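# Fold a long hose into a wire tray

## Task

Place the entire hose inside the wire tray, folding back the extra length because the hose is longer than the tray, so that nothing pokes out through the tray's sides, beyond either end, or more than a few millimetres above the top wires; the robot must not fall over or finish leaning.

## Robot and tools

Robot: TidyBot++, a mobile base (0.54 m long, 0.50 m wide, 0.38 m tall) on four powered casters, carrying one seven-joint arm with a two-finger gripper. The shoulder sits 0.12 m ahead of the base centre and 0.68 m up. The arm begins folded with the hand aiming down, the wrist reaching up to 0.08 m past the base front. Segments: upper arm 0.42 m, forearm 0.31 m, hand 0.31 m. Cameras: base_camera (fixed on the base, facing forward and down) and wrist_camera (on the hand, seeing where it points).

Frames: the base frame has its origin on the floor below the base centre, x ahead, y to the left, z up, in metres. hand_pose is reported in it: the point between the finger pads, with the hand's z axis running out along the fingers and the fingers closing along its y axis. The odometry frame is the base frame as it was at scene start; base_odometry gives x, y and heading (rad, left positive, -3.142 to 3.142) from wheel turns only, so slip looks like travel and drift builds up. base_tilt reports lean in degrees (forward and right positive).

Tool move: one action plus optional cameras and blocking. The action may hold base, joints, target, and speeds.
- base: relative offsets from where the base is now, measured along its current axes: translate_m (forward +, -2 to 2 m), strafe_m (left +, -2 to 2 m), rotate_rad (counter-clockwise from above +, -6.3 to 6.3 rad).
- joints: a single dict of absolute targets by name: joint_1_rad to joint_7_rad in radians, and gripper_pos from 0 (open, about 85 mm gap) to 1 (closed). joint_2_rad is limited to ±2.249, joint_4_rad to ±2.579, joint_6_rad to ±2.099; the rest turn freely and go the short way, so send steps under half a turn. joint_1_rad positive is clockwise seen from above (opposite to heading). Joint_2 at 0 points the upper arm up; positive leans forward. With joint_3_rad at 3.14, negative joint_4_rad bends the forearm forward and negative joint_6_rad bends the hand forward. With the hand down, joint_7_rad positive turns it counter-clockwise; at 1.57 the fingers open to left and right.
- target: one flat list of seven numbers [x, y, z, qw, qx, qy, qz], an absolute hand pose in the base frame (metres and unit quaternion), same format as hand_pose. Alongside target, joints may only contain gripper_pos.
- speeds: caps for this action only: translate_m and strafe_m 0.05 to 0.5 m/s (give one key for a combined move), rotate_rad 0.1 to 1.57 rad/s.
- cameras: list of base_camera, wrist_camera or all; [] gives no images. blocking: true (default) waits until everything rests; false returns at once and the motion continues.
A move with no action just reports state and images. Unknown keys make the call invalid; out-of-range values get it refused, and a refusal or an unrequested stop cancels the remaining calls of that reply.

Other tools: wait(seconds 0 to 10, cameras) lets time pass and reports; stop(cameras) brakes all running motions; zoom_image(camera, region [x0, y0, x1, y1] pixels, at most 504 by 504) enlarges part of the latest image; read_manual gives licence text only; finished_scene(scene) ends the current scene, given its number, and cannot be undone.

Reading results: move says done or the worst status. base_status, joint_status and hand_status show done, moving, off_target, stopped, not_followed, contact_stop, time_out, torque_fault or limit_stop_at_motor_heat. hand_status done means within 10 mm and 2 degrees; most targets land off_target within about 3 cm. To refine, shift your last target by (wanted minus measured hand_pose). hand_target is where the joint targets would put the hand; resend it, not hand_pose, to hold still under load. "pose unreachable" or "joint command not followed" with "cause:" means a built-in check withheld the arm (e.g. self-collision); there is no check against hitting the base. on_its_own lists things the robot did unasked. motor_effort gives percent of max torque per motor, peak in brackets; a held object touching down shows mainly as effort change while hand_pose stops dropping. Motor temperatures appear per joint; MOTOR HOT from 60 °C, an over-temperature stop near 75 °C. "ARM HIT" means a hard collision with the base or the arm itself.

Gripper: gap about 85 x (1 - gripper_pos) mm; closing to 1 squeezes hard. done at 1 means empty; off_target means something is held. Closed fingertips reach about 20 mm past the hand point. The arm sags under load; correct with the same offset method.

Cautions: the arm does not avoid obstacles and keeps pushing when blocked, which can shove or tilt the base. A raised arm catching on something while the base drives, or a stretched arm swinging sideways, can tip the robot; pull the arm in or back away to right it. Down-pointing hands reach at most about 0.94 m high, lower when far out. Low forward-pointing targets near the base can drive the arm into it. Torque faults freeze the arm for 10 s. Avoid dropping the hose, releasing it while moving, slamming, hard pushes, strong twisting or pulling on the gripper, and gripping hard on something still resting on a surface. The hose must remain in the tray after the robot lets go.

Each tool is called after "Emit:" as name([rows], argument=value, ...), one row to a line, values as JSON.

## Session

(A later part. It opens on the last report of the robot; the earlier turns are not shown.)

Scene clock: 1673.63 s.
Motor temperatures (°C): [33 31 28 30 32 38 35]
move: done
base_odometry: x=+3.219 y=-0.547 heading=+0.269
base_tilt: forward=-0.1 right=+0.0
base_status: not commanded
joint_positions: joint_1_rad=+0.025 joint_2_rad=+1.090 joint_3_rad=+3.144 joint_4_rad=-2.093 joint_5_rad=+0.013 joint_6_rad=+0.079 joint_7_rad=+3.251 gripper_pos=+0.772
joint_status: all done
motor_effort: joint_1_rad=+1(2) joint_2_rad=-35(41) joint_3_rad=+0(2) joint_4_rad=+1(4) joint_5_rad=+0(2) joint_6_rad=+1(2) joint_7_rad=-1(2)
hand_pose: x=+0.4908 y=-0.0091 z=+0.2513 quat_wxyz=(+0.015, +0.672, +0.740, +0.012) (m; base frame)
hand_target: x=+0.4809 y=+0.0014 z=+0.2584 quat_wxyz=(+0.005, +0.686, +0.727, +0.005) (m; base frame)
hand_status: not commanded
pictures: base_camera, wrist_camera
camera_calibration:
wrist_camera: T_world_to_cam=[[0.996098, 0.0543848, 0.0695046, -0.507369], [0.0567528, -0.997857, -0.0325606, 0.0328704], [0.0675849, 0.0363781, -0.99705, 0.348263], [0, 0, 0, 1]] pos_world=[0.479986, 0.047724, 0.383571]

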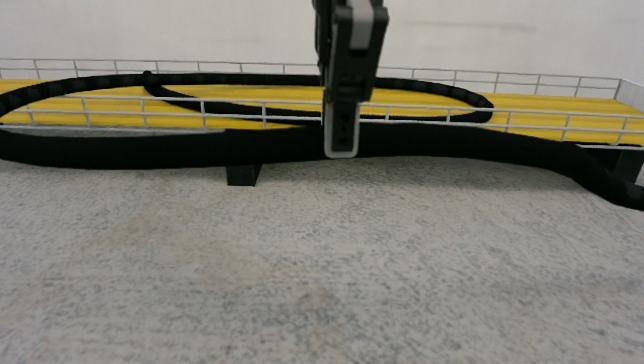

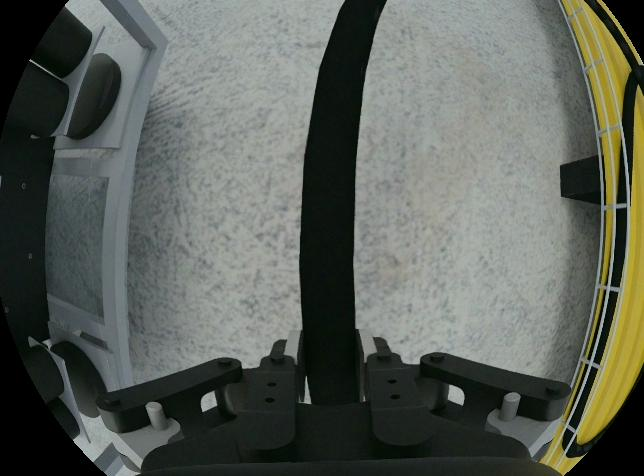

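Emit:
move(joints={"joint_1_rad": 0.0, "joint_2_rad": 0.67, "joint_3_rad": 3.1416, "joint_4_rad": -2.13, "joint_5_rad": 0.0, "joint_6_rad": -0.37, "joint_7_rad": 3.15}, base={"strafe_m": 0.66, "translate_m": 0.1}, speeds={"strafe_m": 0.2}, cameras=["base_camera", "wrist_camera"])

Scene clock: 1703.93 s.
Motor temperatures (°C): [33 32 28 29 32 38 35]
move: done
base_odometry: x=+3.140 y=+0.116 heading=+0.269
base_tilt: forward=-0.1 right=-0.1
base_status: done
joint_positions: joint_1_rad=+0.022 joint_2_rad=+0.691 joint_3_rad=+3.145 joint_4_rad=-2.119 joint_5_rad=+0.013 joint_6_rad=-0.342 joint_7_rad=+3.180 gripper_pos=+0.772
joint_status: all done
motor_effort: joint_1_rad=-3(4) joint_2_rad=-31(37) joint_3_rad=-3(4) joint_4_rad=+8(10) joint_5_rad=+2(3) joint_6_rad=+0(2) joint_7_rad=+2(2)
hand_pose: x=+0.4859 y=-0.0096 z=+0.3974 quat_wxyz=(-0.002, +0.698, +0.716, -0.006) (m; base frame)
hand_target: x=+0.4767 y=+0.0014 z=+0.4042 quat_wxyz=(-0.010, +0.704, +0.710, -0.010) (m; base frame)
hand_status: not commanded
pictures: base_camera, wrist_camera
camera_calibration:
wrist_camera: T_world_to_cam=[[0.999658, -0.0153516, 0.0211734, -0.495807], [-0.0146859, -0.999404, -0.0312415, 0.0715851], [0.0216404, 0.0309199, -0.999288, 0.517369], [0, 0, 0, 1]] pos_world=[0.485492, 0.047934, 0.529735]

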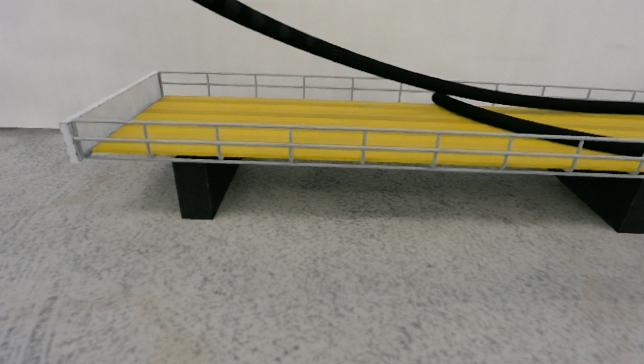

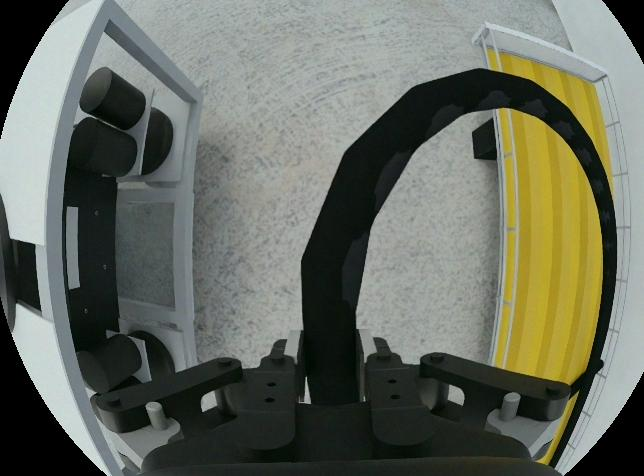

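Emit:
move(joints={"joint_7_rad": 3.95}, base={"strafe_m": 0.15}, speeds={"strafe_m": 0.15}, cameras=["base_camera", "wrist_camera"])

Scene clock: 1745.50 s.
Motor temperatures (°C): [33 32 28 29 32 38 35]
move: done
base_odometry: x=+3.100 y=+0.261 heading=+0.269
base_tilt: forward=-0.2 right=-0.1
base_status: done
joint_positions: joint_1_rad=+0.022 joint_2_rad=+0.691 joint_3_rad=+3.150 joint_4_rad=-2.119 joint_5_rad=+0.013 joint_6_rad=-0.342 joint_7_rad=+3.898 gripper_pos=+0.772
joint_status: all done
motor_effort: joint_1_rad=-3(5) joint_2_rad=-31(33) joint_3_rad=-3(5) joint_4_rad=+8(9) joint_5_rad=+2(3) joint_6_rad=+0(0) joint_7_rad=+1(3)
hand_pose: x=+0.4859 y=-0.0121 z=+0.3974 quat_wxyz=(-0.003, +0.404, +0.915, -0.007) (m; base frame)
hand_target: x=+0.4767 y=+0.0014 z=+0.4042 quat_wxyz=(-0.013, +0.372, +0.928, -0.005) (m; base frame)
hand_status: not commanded
pictures: base_camera, wrist_camera
camera_calibration:
wrist_camera: T_world_to_cam=[[0.766132, 0.642442, 0.0176264, -0.373024], [0.6426, -0.765301, -0.0371339, -0.24511], [-0.0103668, 0.0397762, -0.999155, 0.533085], [0, 0, 0, 1]] pos_world=[0.44882, 0.0308586, 0.530107]

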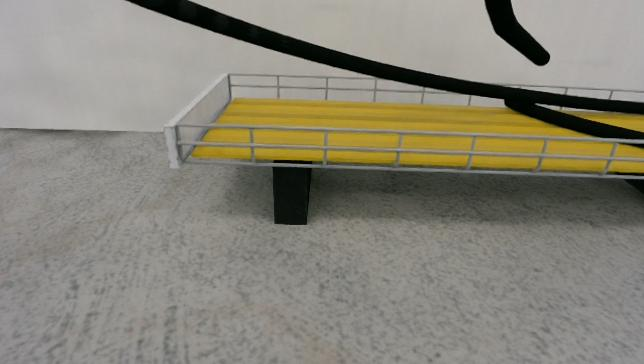

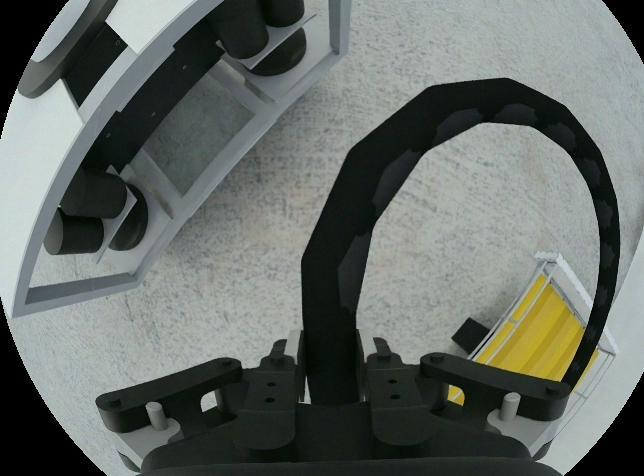

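Emit:
move(joints={"joint_1_rad": 0.0, "joint_2_rad": 1.11, "joint_3_rad": 3.1416, "joint_4_rad": -2.075, "joint_5_rad": 0.0, "joint_6_rad": 0.12, "joint_7_rad": 3.85}, base={"strafe_m": 0.05, "translate_m": 0.06}, speeds={"translate_m": 0.1}, cameras=["base_camera", "wrist_camera"])

Scene clock: 1763.20 s.
Motor temperatures (°C): [33 32 28 29 32 38 35]
move: done
base_odometry: x=+3.145 y=+0.325 heading=+0.269
base_tilt: forward=-0.3 right=+0.0
base_status: done
joint_positions: joint_1_rad=+0.022 joint_2_rad=+1.090 joint_3_rad=+3.150 joint_4_rad=-2.104 joint_5_rad=+0.013 joint_6_rad=+0.064 joint_7_rad=+3.881 gripper_pos=+0.772
joint_status: all done
motor_effort: joint_1_rad=-2(4) joint_2_rad=-34(36) joint_3_rad=-3(5) joint_4_rad=+1(10) joint_5_rad=+3(4) joint_6_rad=+0(1) joint_7_rad=+2(2)
hand_pose: x=+0.4792 y=-0.0111 z=+0.2513 quat_wxyz=(+0.007, +0.410, +0.912, -0.001) (m; base frame)
hand_target: x=+0.5061 y=+0.0013 z=+0.2445 quat_wxyz=(+0.035, +0.418, +0.908, +0.016) (m; base frame)
hand_status: not commanded
pictures: base_camera, wrist_camera
camera_calibration:
wrist_camera: T_world_to_cam=[[0.77395, 0.632192, 0.0365236, -0.3746], [0.633115, -0.773675, -0.0243296, -0.244286], [0.0128764, 0.0419535, -0.999037, 0.375813], [0, 0, 0, 1]] pos_world=[0.439744, 0.032054, 0.38319]

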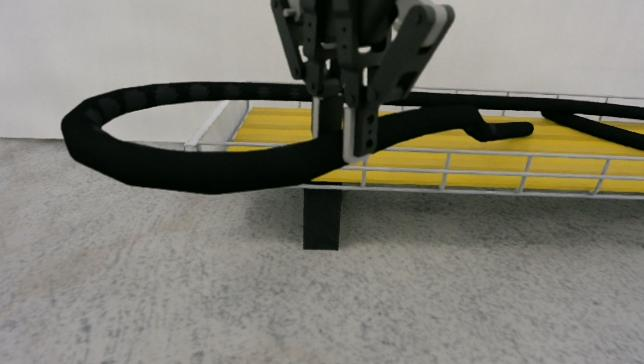

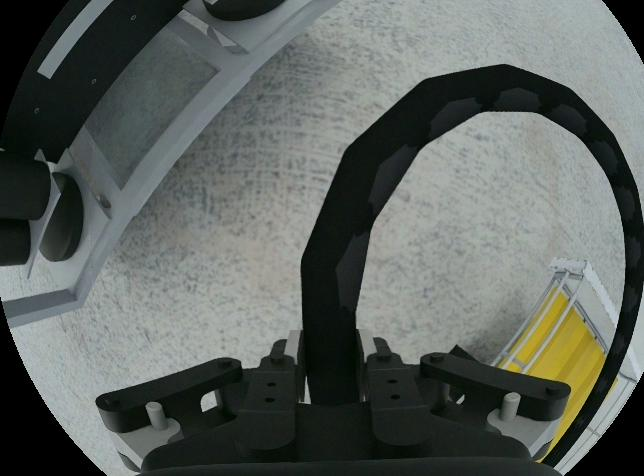

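Emit:
move(joints={"joint_1_rad": 0.0, "joint_2_rad": 1.205, "joint_3_rad": 3.1416, "joint_4_rad": -1.87, "joint_5_rad": 0.0, "joint_6_rad": -0.10, "joint_7_rad": 3.6}, base={"strafe_m": 0.03, "translate_m": 0.1}, speeds={"translate_m": 0.1}, cameras=["base_camera", "wrist_camera"])

Scene clock: 1782.43 s.
Motor temperatures (°C): [33 32 28 29 32 38 35]
move: done
base_odometry: x=+3.233 y=+0.381 heading=+0.270
base_tilt: forward=-0.1 right=+0.0
base_status: done
joint_positions: joint_1_rad=+0.022 joint_2_rad=+1.185 joint_3_rad=+3.150 joint_4_rad=-1.899 joint_5_rad=+0.013 joint_6_rad=-0.072 joint_7_rad=+3.638 gripper_pos=+0.772
joint_status: all done
motor_effort: joint_1_rad=-2(4) joint_2_rad=-38(39) joint_3_rad=-2(4) joint_4_rad=+4(5) joint_5_rad=+2(3) joint_6_rad=+1(2) joint_7_rad=+1(2)
hand_pose: x=+0.5219 y=-0.0129 z=+0.2148 quat_wxyz=(-0.004, +0.517, +0.856, -0.008) (m; base frame)
hand_target: x=+0.5224 y=+0.0013 z=+0.2075 quat_wxyz=(-0.014, +0.528, +0.849, -0.009) (m; base frame)
hand_status: not commanded
pictures: base_camera, wrist_camera
camera_calibration:
wrist_camera: T_world_to_cam=[[0.903626, 0.428073, 0.014645, -0.470816], [0.428318, -0.902909, -0.0360396, -0.165855], [-0.00220444, 0.0388391, -0.999243, 0.346816], [0, 0, 0, 1]] pos_world=[0.497245, 0.0383214, 0.347471]

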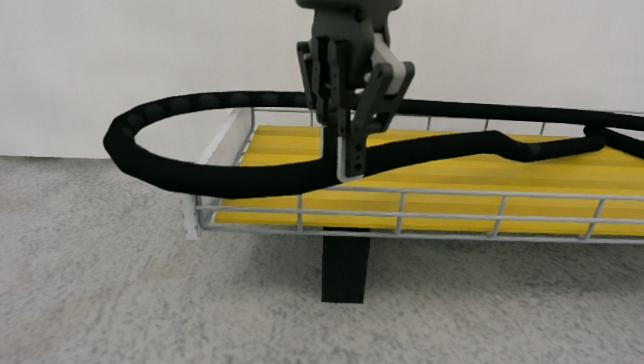

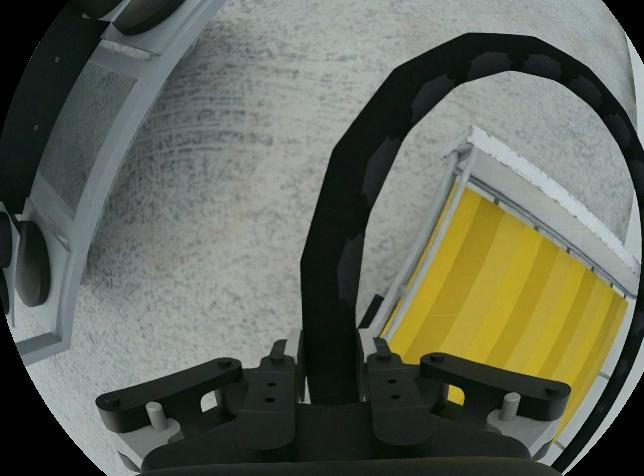

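Emit:
zoom_image(camera="base_camera", region=[230, 70, 644, 250])

Emit:
zoom_image(camera="wrist_camera", region=[400, 100, 644, 476])

Scaled by 1.217.

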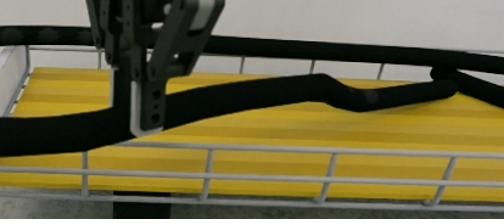

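Scaled by 1.340.

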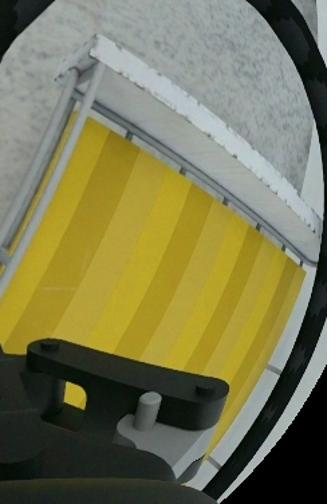

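Emit:
move(joints={"joint_1_rad": 0.0, "joint_2_rad": 1.228, "joint_3_rad": 3.1416, "joint_4_rad": -1.59, "joint_5_rad": 0.0, "joint_6_rad": -0.344, "joint_7_rad": 3.12}, base={"strafe_m": 0.04}, speeds={"strafe_m": 0.1}, cameras=["base_camera", "wrist_camera"])

Scene clock: 1832.57 s.
Motor temperatures (°C): [33 32 28 29 32 38 35]
move: off_target
base_odometry: x=+3.223 y=+0.420 heading=+0.270
base_tilt: forward=-0.2 right=+0.0
base_status: done
joint_positions: joint_1_rad=+0.013 joint_2_rad=+1.220 joint_3_rad=+3.150 joint_4_rad=-1.650 joint_5_rad=+0.013 joint_6_rad=-0.337 joint_7_rad=+3.173 gripper_pos=+0.772
joint_status: joint_4_rad off_target (ended at -1.650, target -1.590); the others done
motor_effort: joint_1_rad=+1(4) joint_2_rad=-45(45) joint_3_rad=+0(4) joint_4_rad=+11(12) joint_5_rad=+0(2) joint_6_rad=+4(4) joint_7_rad=-2(2)
hand_pose: x=+0.5779 y=-0.0107 z=+0.2130 quat_wxyz=(-0.020, +0.697, +0.716, -0.027) (m; base frame)
hand_target: x=+0.6089 y=+0.0013 z=+0.2140 quat_wxyz=(-0.007, +0.715, +0.699, -0.007) (m; base frame)
hand_status: not commanded
pictures: base_camera, wrist_camera
camera_calibration:
wrist_camera: T_world_to_cam=[[0.999345, -0.0135585, -0.0335485, -0.572066], [-0.0144233, -0.999566, -0.0256708, 0.0647562], [-0.0331859, 0.0261379, -0.999107, 0.362738], [0, 0, 0, 1]] pos_world=[0.584664, 0.0474906, 0.344884]

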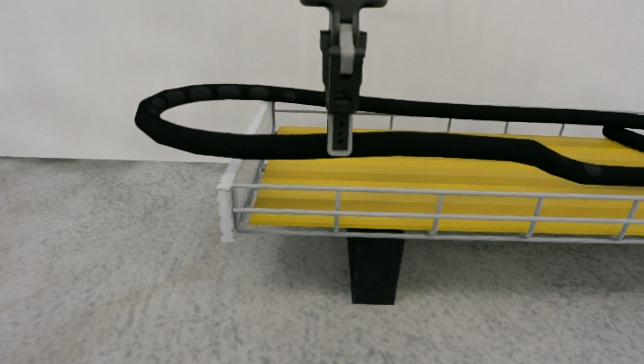

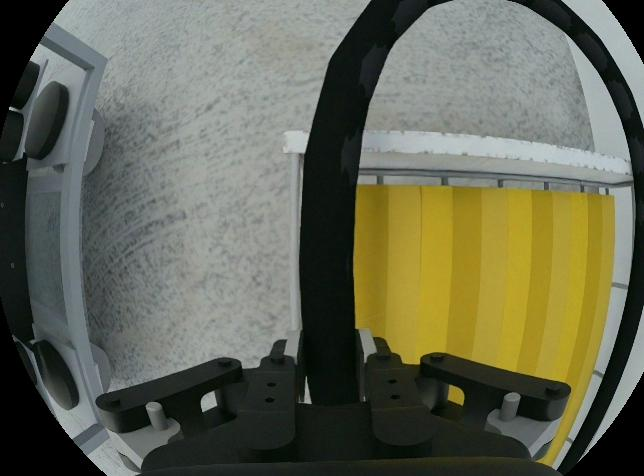

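Emit:
zoom_image(camera="base_camera", region=[240, 60, 644, 200])

Emit:
zoom_image(camera="wrist_camera", region=[480, 60, 644, 476])

Scaled by 1.248.

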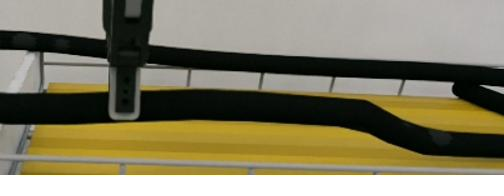

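Scaled by 1.212.

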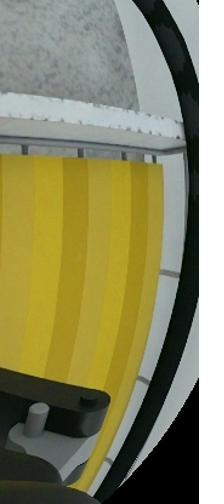

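Emit:
move(base={"strafe_m": -0.3, "translate_m": 0.05}, speeds={"strafe_m": 0.15}, cameras=["base_camera", "wrist_camera"])

Scene clock: 1870.80 s.
Motor temperatures (°C): [33 33 28 29 32 38 35]
move: done
base_odometry: x=+3.351 y=+0.144 heading=+0.270
base_tilt: forward=-0.1 right=+0.0
base_status: done
joint_positions: joint_1_rad=+0.005 joint_2_rad=+1.223 joint_3_rad=+3.142 joint_4_rad=-1.647 joint_5_rad=+0.013 joint_6_rad=-0.344 joint_7_rad=+3.171 gripper_pos=+0.772
joint_status: not commanded
motor_effort: joint_1_rad=+3(4) joint_2_rad=-44(46) joint_3_rad=+2(4) joint_4_rad=+11(13) joint_5_rad=-1(1) joint_6_rad=+4(5) joint_7_rad=-3(3)
hand_pose: x=+0.5766 y=-0.0024 z=+0.2120 quat_wxyz=(-0.025, +0.694, +0.719, -0.026) (m; base frame)
hand_target: x=+0.6089 y=+0.0013 z=+0.2140 quat_wxyz=(-0.007, +0.715, +0.699, -0.007) (m; base frame)
hand_status: not commanded
pictures: base_camera, wrist_camera
camera_calibration:
wrist_camera: T_world_to_cam=[[0.999199, -0.0052089, -0.0396656, -0.569325], [-0.00652242, -0.999432, -0.0330577, 0.0699808], [-0.0394709, 0.0332899, -0.998666, 0.3651], [0, 0, 0, 1]] pos_world=[0.583737, 0.0548213, 0.344344]

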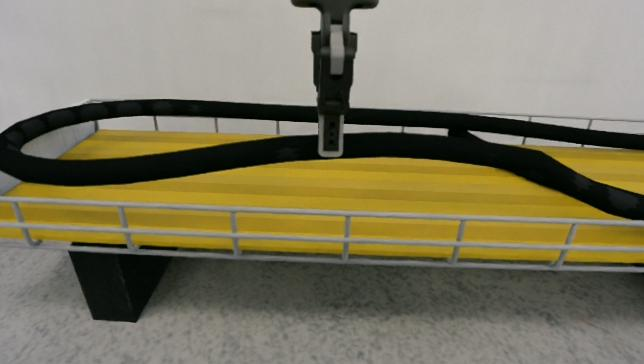

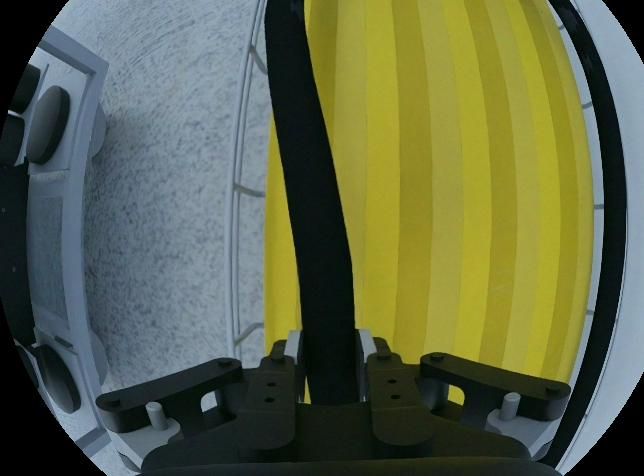

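Emit:
move(base={"strafe_m": -0.2}, speeds={"strafe_m": 0.15}, cameras=["base_camera", "wrist_camera"])

Emit:
zoom_image(camera="base_camera", region=[0, 60, 400, 220])

Scene clock: 1881.23 s.
Motor temperatures (°C): [33 33 28 29 32 38 35]
move: done
base_odometry: x=+3.405 y=-0.049 heading=+0.270
base_tilt: forward=-0.2 right=+0.0
base_status: done
joint_positions: joint_1_rad=-0.002 joint_2_rad=+1.233 joint_3_rad=+3.146 joint_4_rad=-1.620 joint_5_rad=+0.013 joint_6_rad=-0.355 joint_7_rad=+3.161 gripper_pos=+0.772
joint_status: not commanded
motor_effort: joint_1_rad=+1(18) joint_2_rad=-43(45) joint_3_rad=+0(17) joint_4_rad=+11(12) joint_5_rad=-1(3) joint_6_rad=+2(4) joint_7_rad=-3(5)
hand_pose: x=+0.5853 y=-0.0022 z=+0.2094 quat_wxyz=(-0.020, +0.696, +0.718, -0.026) (m; base frame)
hand_target: x=+0.6089 y=+0.0013 z=+0.2140 quat_wxyz=(-0.007, +0.715, +0.699, -0.007) (m; base frame)
hand_status: not commanded
pictures: base_camera, wrist_camera
camera_calibration:
wrist_camera: T_world_to_cam=[[0.999402, -0.0100799, -0.0330672, -0.579606], [-0.0109943, -0.999559, -0.0275887, 0.0716846], [-0.0327745, 0.0279358, -0.999072, 0.358974], [0, 0, 0, 1]] pos_world=[0.591812, 0.0557824, 0.341452]

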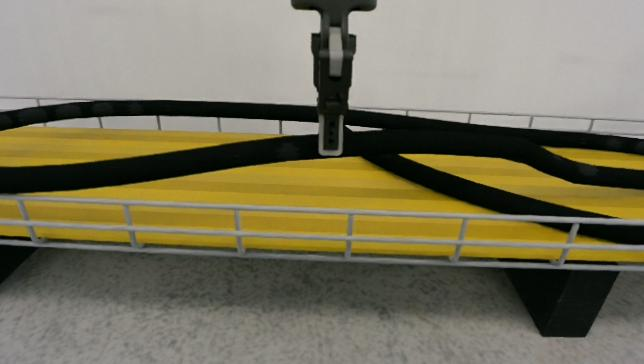

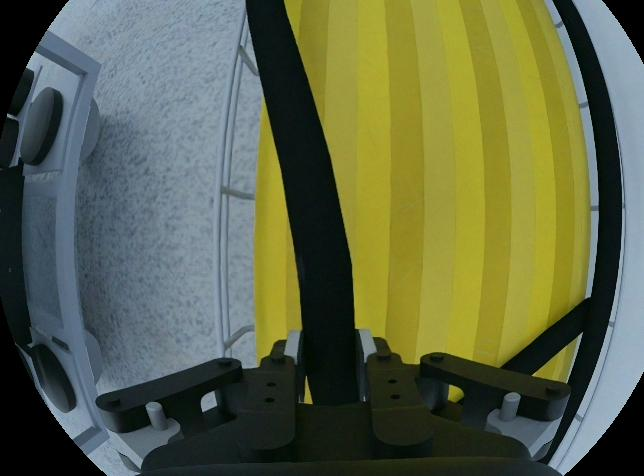

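Scaled by 1.260.

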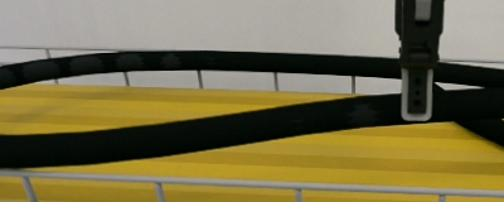

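Emit:
move(joints={"joint_1_rad": 0.0, "joint_2_rad": 1.32, "joint_3_rad": 3.1416, "joint_4_rad": -1.56, "joint_5_rad": 0.0, "joint_6_rad": -0.27, "joint_7_rad": 3.12}, cameras=["base_camera", "wrist_camera"])

Scene clock: 1898.77 s.
Motor temperatures (°C): [32 33 28 29 32 38 35]
move: off_target
base_odometry: x=+3.405 y=-0.049 heading=+0.270
base_tilt: forward=-0.2 right=+0.1
base_status: not commanded
joint_positions: joint_1_rad=-0.002 joint_2_rad=+1.303 joint_3_rad=+3.146 joint_4_rad=-1.603 joint_5_rad=+0.013 joint_6_rad=-0.326 joint_7_rad=+3.161 gripper_pos=+0.772
joint_status: joint_4_rad off_target (ended at -1.603, target -1.560); the others done
motor_effort: joint_1_rad=+2(2) joint_2_rad=-40(43) joint_3_rad=+1(2) joint_4_rad=+8(11) joint_5_rad=-2(3) joint_6_rad=+1(3) joint_7_rad=-3(4)
hand_pose: x=+0.5702 y=-0.0021 z=+0.1774 quat_wxyz=(-0.029, +0.695, +0.718, -0.034) (m; base frame)
hand_target: x=+0.6053 y=+0.0014 z=+0.1713 quat_wxyz=(-0.003, +0.715, +0.699, -0.003) (m; base frame)
hand_status: not commanded
pictures: base_camera, wrist_camera
camera_calibration:
wrist_camera: T_world_to_cam=[[0.998277, -0.00976256, -0.0578597, -0.560577], [-0.0113718, -0.999556, -0.0275484, 0.070895], [-0.0575651, 0.0281589, -0.997945, 0.340381], [0, 0, 0, 1]] pos_world=[0.580011, 0.0558061, 0.3092]

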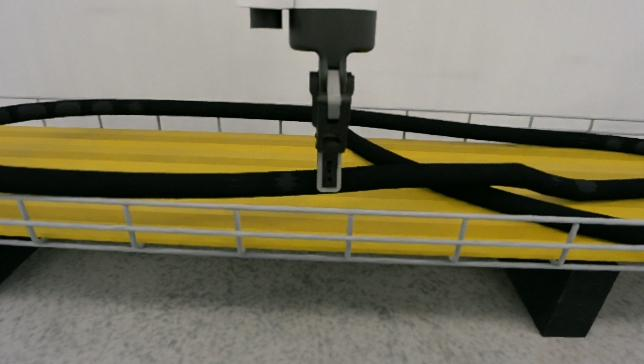

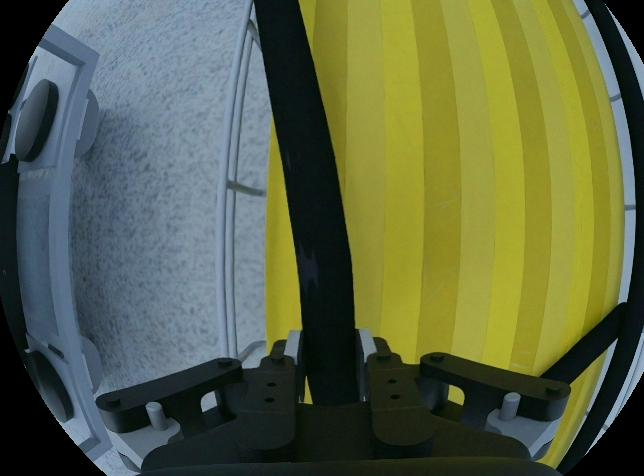

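Emit:
move(joints={"joint_1_rad": 0.0, "joint_2_rad": 1.375, "joint_3_rad": 3.1416, "joint_4_rad": -1.53, "joint_5_rad": 0.0, "joint_6_rad": -0.22, "joint_7_rad": 3.12}, cameras=["base_camera", "wrist_camera"])

Scene clock: 1902.37 s.
Motor temperatures (°C): [32 33 28 29 32 38 35]
move: off_target
base_odometry: x=+3.405 y=-0.049 heading=+0.270
base_tilt: forward=-0.1 right=+0.0
base_status: not commanded
joint_positions: joint_1_rad=-0.002 joint_2_rad=+1.352 joint_3_rad=+3.146 joint_4_rad=-1.572 joint_5_rad=+0.013 joint_6_rad=-0.283 joint_7_rad=+3.161 gripper_pos=+0.772
joint_status: joint_4_rad off_target (ended at -1.572, target -1.530); the others done
motor_effort: joint_1_rad=+1(3) joint_2_rad=-41(43) joint_3_rad=-1(2) joint_4_rad=+7(10) joint_5_rad=-1(2) joint_6_rad=+1(2) joint_7_rad=-2(3)
hand_pose: x=+0.5776 y=-0.0020 z=+0.1557 quat_wxyz=(-0.020, +0.695, +0.718, -0.025) (m; base frame)
hand_target: x=+0.6106 y=+0.0014 z=+0.1468 quat_wxyz=(+0.006, +0.715, +0.699, +0.006) (m; base frame)
hand_status: not commanded
pictures: base_camera, wrist_camera
camera_calibration:
wrist_camera: T_world_to_cam=[[0.999429, -0.00926702, -0.032479, -0.573786], [-0.0101881, -0.999547, -0.0283081, 0.0699531], [-0.032202, 0.0286228, -0.999071, 0.304674], [0, 0, 0, 1]] pos_world=[0.583983, 0.0558835, 0.287736]

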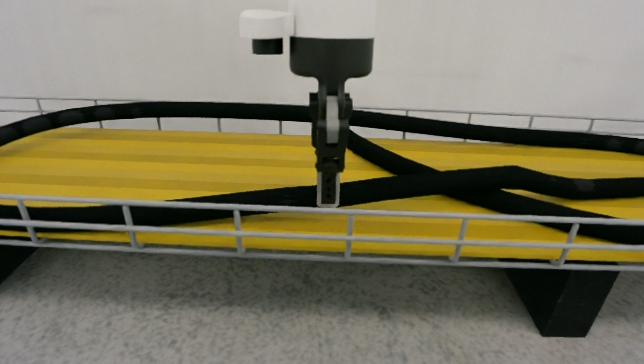

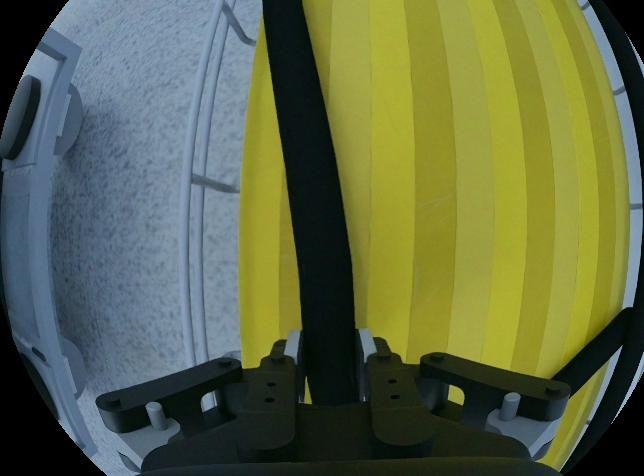

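Emit:
zoom_image(camera="base_camera", region=[0, 80, 330, 250])

Emit:
zoom_image(camera="base_camera", region=[320, 90, 644, 260])

Scaled by 1.527.

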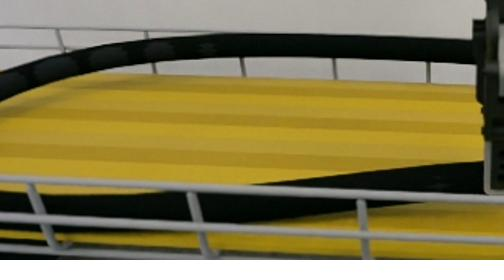

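Scaled by 1.556.

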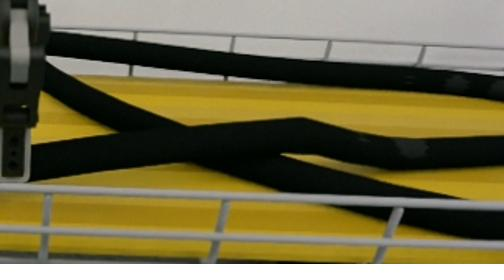

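Emit:
move(joints={"joint_1_rad": 0.0, "joint_2_rad": 1.38, "joint_3_rad": 3.1416, "joint_4_rad": -1.665, "joint_5_rad": 0.0, "joint_6_rad": -0.11, "joint_7_rad": 3.12}, base={"strafe_m": 0.1}, speeds={"strafe_m": 0.08}, cameras=["base_camera", "wrist_camera"])

Scene clock: 1957.87 s.
Motor temperatures (°C): [32 33 27 29 32 38 35]
move: done
base_odometry: x=+3.378 y=+0.048 heading=+0.270
base_tilt: forward=-0.2 right=+0.0
base_status: done
joint_positions: joint_1_rad=+0.001 joint_2_rad=+1.352 joint_3_rad=+3.150 joint_4_rad=-1.657 joint_5_rad=+0.013 joint_6_rad=-0.172 joint_7_rad=+3.161 gripper_pos=+0.772
joint_status: all done
motor_effort: joint_1_rad=+0(5) joint_2_rad=-40(42) joint_3_rad=-2(5) joint_4_rad=+7(8) joint_5_rad=-2(3) joint_6_rad=+2(2) joint_7_rad=-3(3)
hand_pose: x=+0.5589 y=-0.0049 z=+0.1503 quat_wxyz=(-0.011, +0.697, +0.717, -0.018) (m; base frame)
hand_target: x=+0.5583 y=+0.0014 z=+0.1374 quat_wxyz=(-0.005, +0.715, +0.699, -0.005) (m; base frame)
hand_status: not commanded
pictures: base_camera, wrist_camera
camera_calibration:
wrist_camera: T_world_to_cam=[[0.999901, -0.0119636, -0.00735392, -0.559363], [-0.0121525, -0.999583, -0.0262097, 0.067452], [-0.00703729, 0.0262965, -0.999629, 0.284837], [0, 0, 0, 1]] pos_world=[0.562132, 0.0532416, 0.282386]

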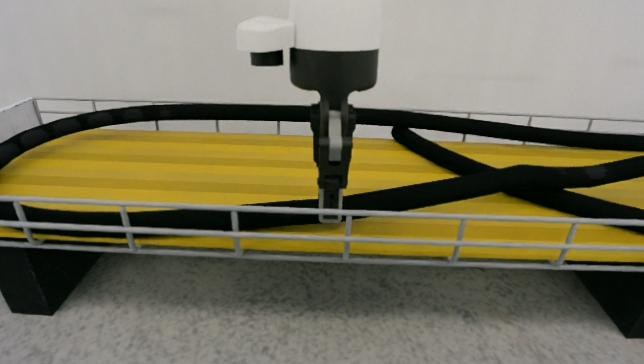

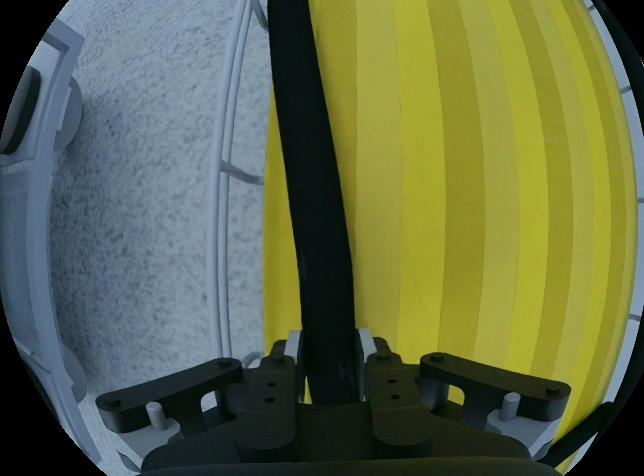

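Emit:
move(joints={"gripper_pos": 0.66}, cameras=["base_camera", "wrist_camera"])

Scene clock: 1966.23 s.
Motor temperatures (°C): [32 33 27 29 32 38 35]
move: done
base_odometry: x=+3.378 y=+0.048 heading=+0.270
base_tilt: forward=-0.2 right=+0.0
base_status: not commanded
joint_positions: joint_1_rad=+0.001 joint_2_rad=+1.352 joint_3_rad=+3.149 joint_4_rad=-1.657 joint_5_rad=+0.012 joint_6_rad=-0.149 joint_7_rad=+3.152 gripper_pos=+0.660
joint_status: all done
motor_effort: joint_1_rad=+1(2) joint_2_rad=-37(40) joint_3_rad=+1(2) joint_4_rad=+3(7) joint_5_rad=+0(2) joint_6_rad=-1(2) joint_7_rad=-1(3)
hand_pose: x=+0.5658 y=-0.0043 z=+0.1501 quat_wxyz=(-0.003, +0.700, +0.714, -0.009) (m; base frame)
hand_target: x=+0.5583 y=+0.0014 z=+0.1374 quat_wxyz=(-0.005, +0.715, +0.699, -0.005) (m; base frame)
hand_status: not commanded
pictures: base_camera, wrist_camera
camera_calibration:
wrist_camera: T_world_to_cam=[[0.999674, -0.0206324, 0.015038, -0.569512], [-0.0202147, -0.99942, -0.0274187, 0.0728713], [0.015595, 0.0271058, -0.999511, 0.271825], [0, 0, 0, 1]] pos_world=[0.56656, 0.0537106, 0.282254]

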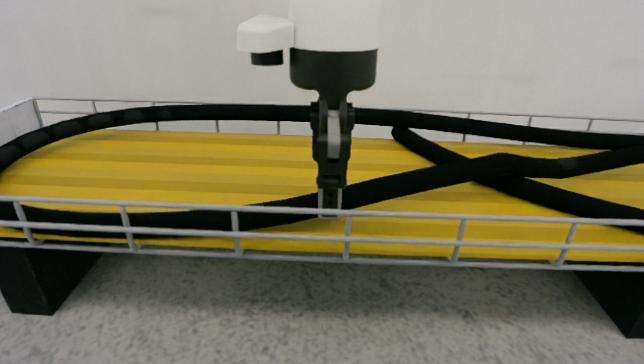

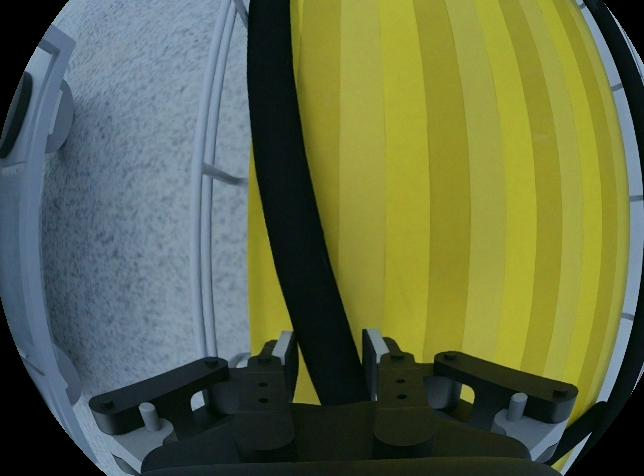

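Emit:
move(joints={"gripper_pos": 0.5}, cameras=["base_camera", "wrist_camera"])

Scene clock: 1968.70 s.
Motor temperatures (°C): [32 33 27 29 32 38 35]
move: done
base_odometry: x=+3.378 y=+0.048 heading=+0.270
base_tilt: forward=+0.0 right=+0.1
base_status: not commanded
joint_positions: joint_1_rad=+0.001 joint_2_rad=+1.352 joint_3_rad=+3.149 joint_4_rad=-1.657 joint_5_rad=+0.012 joint_6_rad=-0.149 joint_7_rad=+3.152 gripper_pos=+0.500
joint_status: all done
motor_effort: joint_1_rad=+1(1) joint_2_rad=-38(38) joint_3_rad=+1(1) joint_4_rad=+4(4) joint_5_rad=+1(1) joint_6_rad=-1(2) joint_7_rad=+0(1)
hand_pose: x=+0.5658 y=-0.0043 z=+0.1501 quat_wxyz=(-0.003, +0.700, +0.714, -0.009) (m; base frame)
hand_target: x=+0.5583 y=+0.0014 z=+0.1374 quat_wxyz=(-0.005, +0.715, +0.699, -0.005) (m; base frame)
hand_status: not commanded
pictures: base_camera, wrist_camera
camera_calibration:
wrist_camera: T_world_to_cam=[[0.999673, -0.0206319, 0.0150988, -0.569539], [-0.0202125, -0.99942, -0.0274205, 0.0728709], [0.0156558, 0.0271064, -0.99951, 0.27179], [0, 0, 0, 1]] pos_world=[0.566571, 0.0537107, 0.282254]

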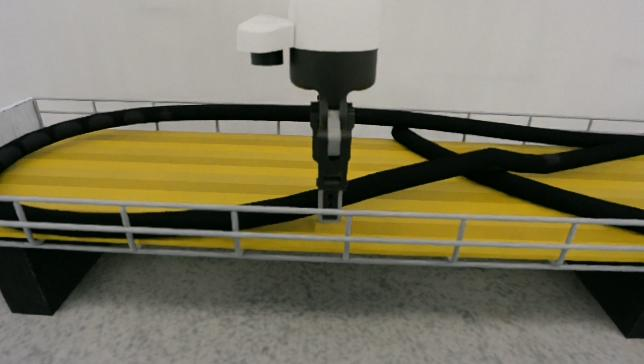

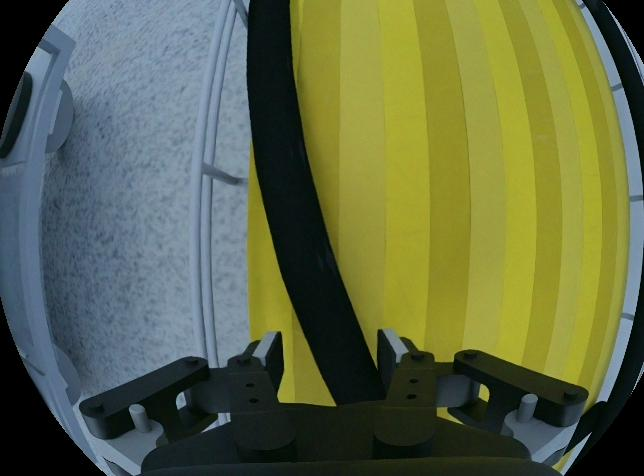

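Emit:
move(joints={"gripper_pos": 0.4}, cameras=[])

Emit:
move(joints={"joint_1_rad": 0.0, "joint_2_rad": 1.185, "joint_3_rad": 3.1416, "joint_4_rad": -1.77, "joint_5_rad": 0.0, "joint_6_rad": -0.2, "joint_7_rad": 3.12}, cameras=["wrist_camera"])

Emit:
move(joints={"joint_1_rad": 0.0, "joint_2_rad": 0.95, "joint_3_rad": 3.1416, "joint_4_rad": -1.85, "joint_5_rad": 0.0, "joint_6_rad": -0.37, "joint_7_rad": 3.12}, cameras=["base_camera", "wrist_camera"])

Scene clock: 1979.10 s.
Motor temperatures (°C): [32 33 27 29 32 38 35]
move: done
base_odometry: x=+3.378 y=+0.048 heading=+0.270
base_tilt: forward=-0.1 right=+0.0
base_status: not commanded
joint_positions: joint_1_rad=+0.001 joint_2_rad=+1.352 joint_3_rad=+3.149 joint_4_rad=-1.657 joint_5_rad=+0.012 joint_6_rad=-0.149 joint_7_rad=+3.152 gripper_pos=+0.400
joint_status: all done
motor_effort: joint_1_rad=+0(1) joint_2_rad=-37(38) joint_3_rad=+0(0) joint_4_rad=+3(4) joint_5_rad=+1(1) joint_6_rad=-1(2) joint_7_rad=+0(1)
hand_pose: x=+0.5658 y=-0.0043 z=+0.1501 quat_wxyz=(-0.003, +0.700, +0.714, -0.009) (m; base frame)
hand_target: x=+0.5583 y=+0.0014 z=+0.1374 quat_wxyz=(-0.005, +0.715, +0.699, -0.005) (m; base frame)
hand_status: not commanded
pictures: none
No camera images: "cameras" was empty.

Scene clock: 1980.53 s.
Motor temperatures (°C): [32 33 27 29 32 38 35]
move: done
base_odometry: x=+3.378 y=+0.048 heading=+0.270
base_tilt: forward=-0.2 right=+0.0
base_status: not commanded
joint_positions: joint_1_rad=+0.001 joint_2_rad=+1.172 joint_3_rad=+3.149 joint_4_rad=-1.744 joint_5_rad=+0.012 joint_6_rad=-0.162 joint_7_rad=+3.152 gripper_pos=+0.400
joint_status: all done
motor_effort: joint_1_rad=+0(1) joint_2_rad=-37(41) joint_3_rad=+0(2) joint_4_rad=+5(6) joint_5_rad=+1(2) joint_6_rad=-1(2) joint_7_rad=-1(1)
hand_pose: x=+0.5967 y=-0.0043 z=+0.2280 quat_wxyz=(+0.026, +0.700, +0.714, +0.019) (m; base frame)
hand_target: x=+0.5630 y=+0.0014 z=+0.2200 quat_wxyz=(-0.005, +0.715, +0.699, -0.005) (m; base frame)
hand_status: not commanded
pictures: wrist_camera
camera_calibration:
wrist_camera: T_world_to_cam=[[0.995193, -0.0214088, 0.0955609, -0.617253], [-0.0187109, -0.999403, -0.02904, 0.0751394], [0.0961256, 0.0271124, -0.995, 0.300134], [0, 0, 0, 1]] pos_world=[0.586841, 0.0537426, 0.359801]

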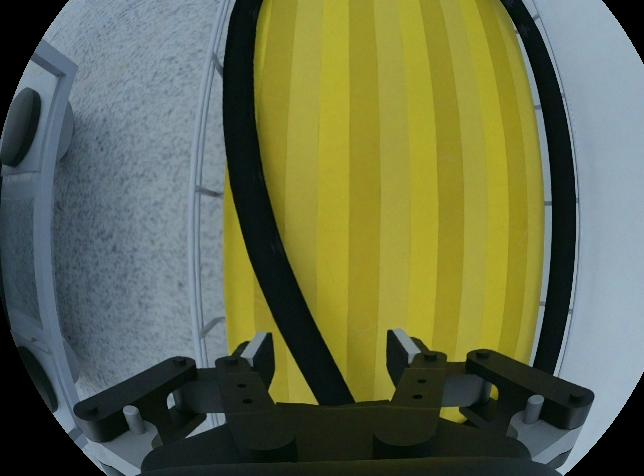

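Scene clock: 1981.97 s.
Motor temperatures (°C): [32 33 27 29 32 38 35]
move: done
base_odometry: x=+3.378 y=+0.048 heading=+0.270
base_tilt: forward=-0.1 right=+0.0
base_status: not commanded
joint_positions: joint_1_rad=+0.001 joint_2_rad=+0.940 joint_3_rad=+3.149 joint_4_rad=-1.824 joint_5_rad=+0.012 joint_6_rad=-0.324 joint_7_rad=+3.152 gripper_pos=+0.400
joint_status: all done
motor_effort: joint_1_rad=+1(2) joint_2_rad=-36(40) joint_3_rad=+0(2) joint_4_rad=+8(9) joint_5_rad=+1(2) joint_6_rad=+0(1) joint_7_rad=+0(1)
hand_pose: x=+0.5912 y=-0.0046 z=+0.3268 quat_wxyz=(+0.023, +0.701, +0.713, +0.015) (m; base frame)
hand_target: x=+0.5577 y=+0.0014 z=+0.3192 quat_wxyz=(-0.010, +0.715, +0.699, -0.010) (m; base frame)
hand_status: not commanded
pictures: base_camera, wrist_camera
camera_calibration:
wrist_camera: T_world_to_cam=[[0.996068, -0.023558, 0.0854057, -0.61848], [-0.0212435, -0.999385, -0.0279081, 0.0787473], [0.0860107, 0.025984, -0.995955, 0.405224], [0, 0, 0, 1]] pos_world=[0.582867, 0.0535993, 0.458604]

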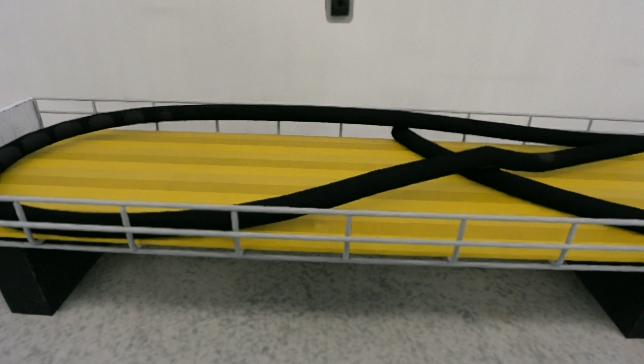

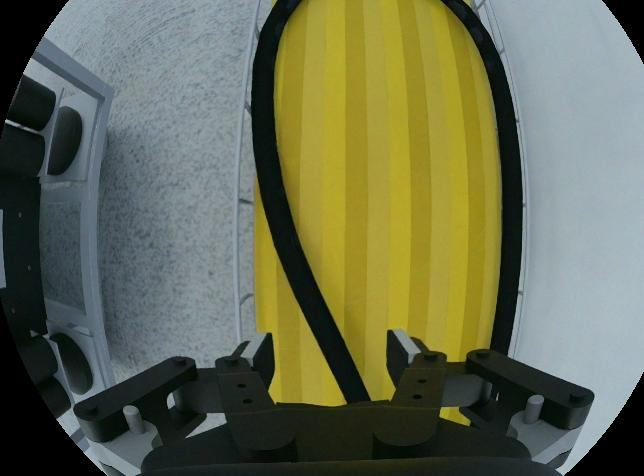

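Emit:
move(joints={"joint_1_rad": 0.0, "joint_2_rad": -0.05, "joint_3_rad": 3.1416, "joint_4_rad": -1.85, "joint_5_rad": 0.0, "joint_6_rad": -1.0, "joint_7_rad": 1.57}, base={"strafe_m": -0.2}, speeds={"strafe_m": 0.25}, cameras=["base_camera", "wrist_camera"])

Scene clock: 1989.47 s.
Motor temperatures (°C): [32 33 27 29 32 38 35]
move: done
base_odometry: x=+3.432 y=-0.145 heading=+0.270
base_tilt: forward=-0.1 right=+0.0
base_status: done
joint_positions: joint_1_rad=+0.001 joint_2_rad=-0.043 joint_3_rad=+3.149 joint_4_rad=-1.826 joint_5_rad=+0.012 joint_6_rad=-0.956 joint_7_rad=+1.616 gripper_pos=+0.400
joint_status: all done
motor_effort: joint_1_rad=+0(5) joint_2_rad=-17(38) joint_3_rad=+1(3) joint_4_rad=+20(21) joint_5_rad=+1(2) joint_6_rad=+2(3) joint_7_rad=+0(1)
hand_pose: x=+0.5301 y=-0.0049 z=+0.7497 quat_wxyz=(+0.011, +0.980, +0.021, +0.200) (m; base frame)
hand_target: x=+0.5084 y=+0.0014 z=+0.7373 quat_wxyz=(+0.000, +0.985, +0.000, +0.170) (m; base frame)
hand_status: not commanded
pictures: base_camera, wrist_camera
camera_calibration:
wrist_camera: T_world_to_cam=[[-0.0145391, -0.998994, 0.0424247, -0.0305594], [-0.904781, -0.00491676, -0.425849, 0.860529], [0.425629, -0.0445765, -0.903799, 0.582267], [0, 0, 0, 1]] pos_world=[0.530316, -0.000342228, 0.894004]

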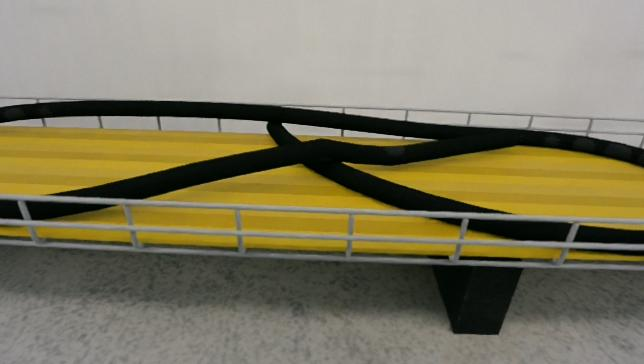

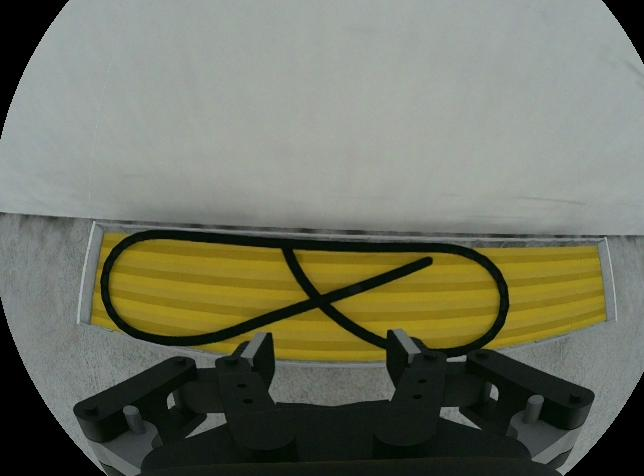

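Emit:
zoom_image(camera="base_camera", region=[0, 80, 330, 220])

Emit:
zoom_image(camera="base_camera", region=[314, 80, 644, 280])

Emit:
zoom_image(camera="wrist_camera", region=[70, 200, 360, 370])

Emit:
zoom_image(camera="wrist_camera", region=[340, 200, 640, 370])

Scaled by 1.527.

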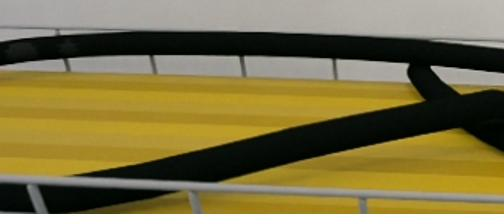

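Scaled by 1.527.

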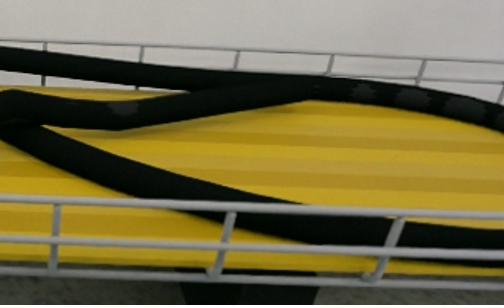

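Scaled by 1.738.

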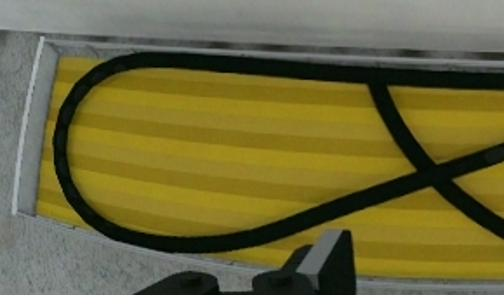

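Scaled by 1.680.

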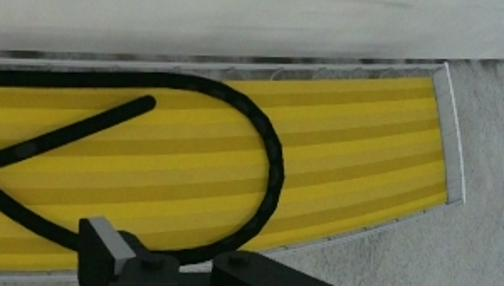

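Emit:
zoom_image(camera="base_camera", region=[0, 85, 110, 140])

Emit:
zoom_image(camera="base_camera", region=[100, 85, 210, 140])

Emit:
zoom_image(camera="base_camera", region=[200, 85, 310, 140])

Emit:
zoom_image(camera="base_camera", region=[300, 85, 410, 140])

Scaled by 4.582.

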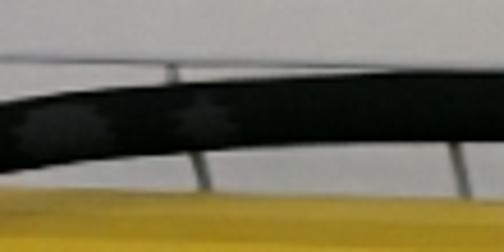

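Scaled by 4.582.

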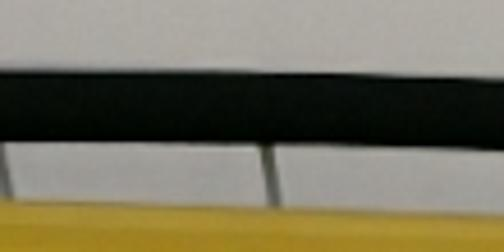

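Scaled by 4.582.

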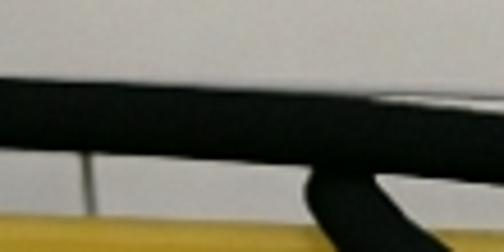

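Scaled by 4.582.

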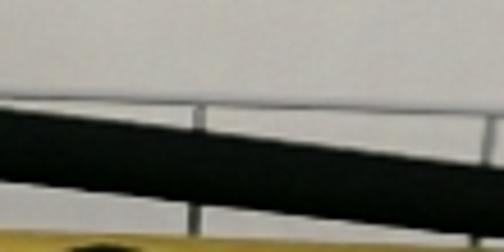

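Emit:
zoom_image(camera="wrist_camera", region=[240, 220, 350, 320])

Emit:
zoom_image(camera="base_camera", region=[230, 100, 350, 180])

Emit:
zoom_image(camera="base_camera", region=[440, 110, 580, 180])

Scaled by 4.582.

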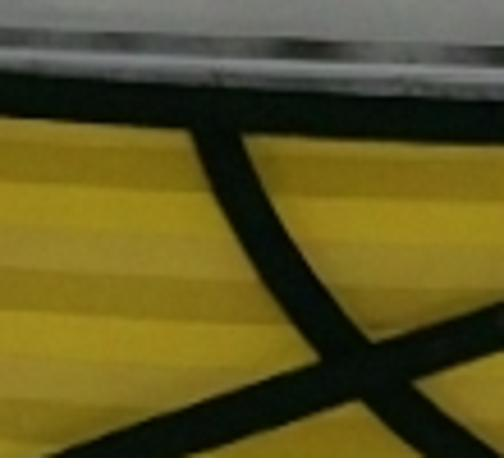

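Scaled by 4.200.

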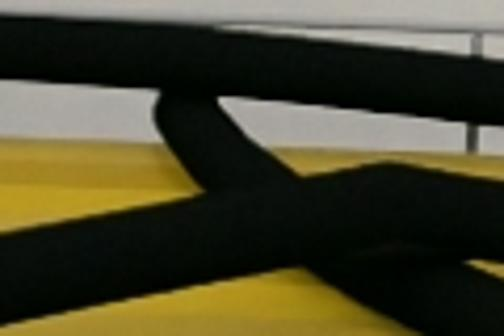

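Scaled by 3.600.

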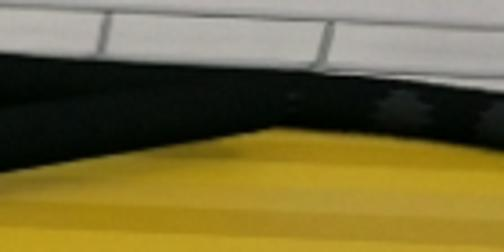

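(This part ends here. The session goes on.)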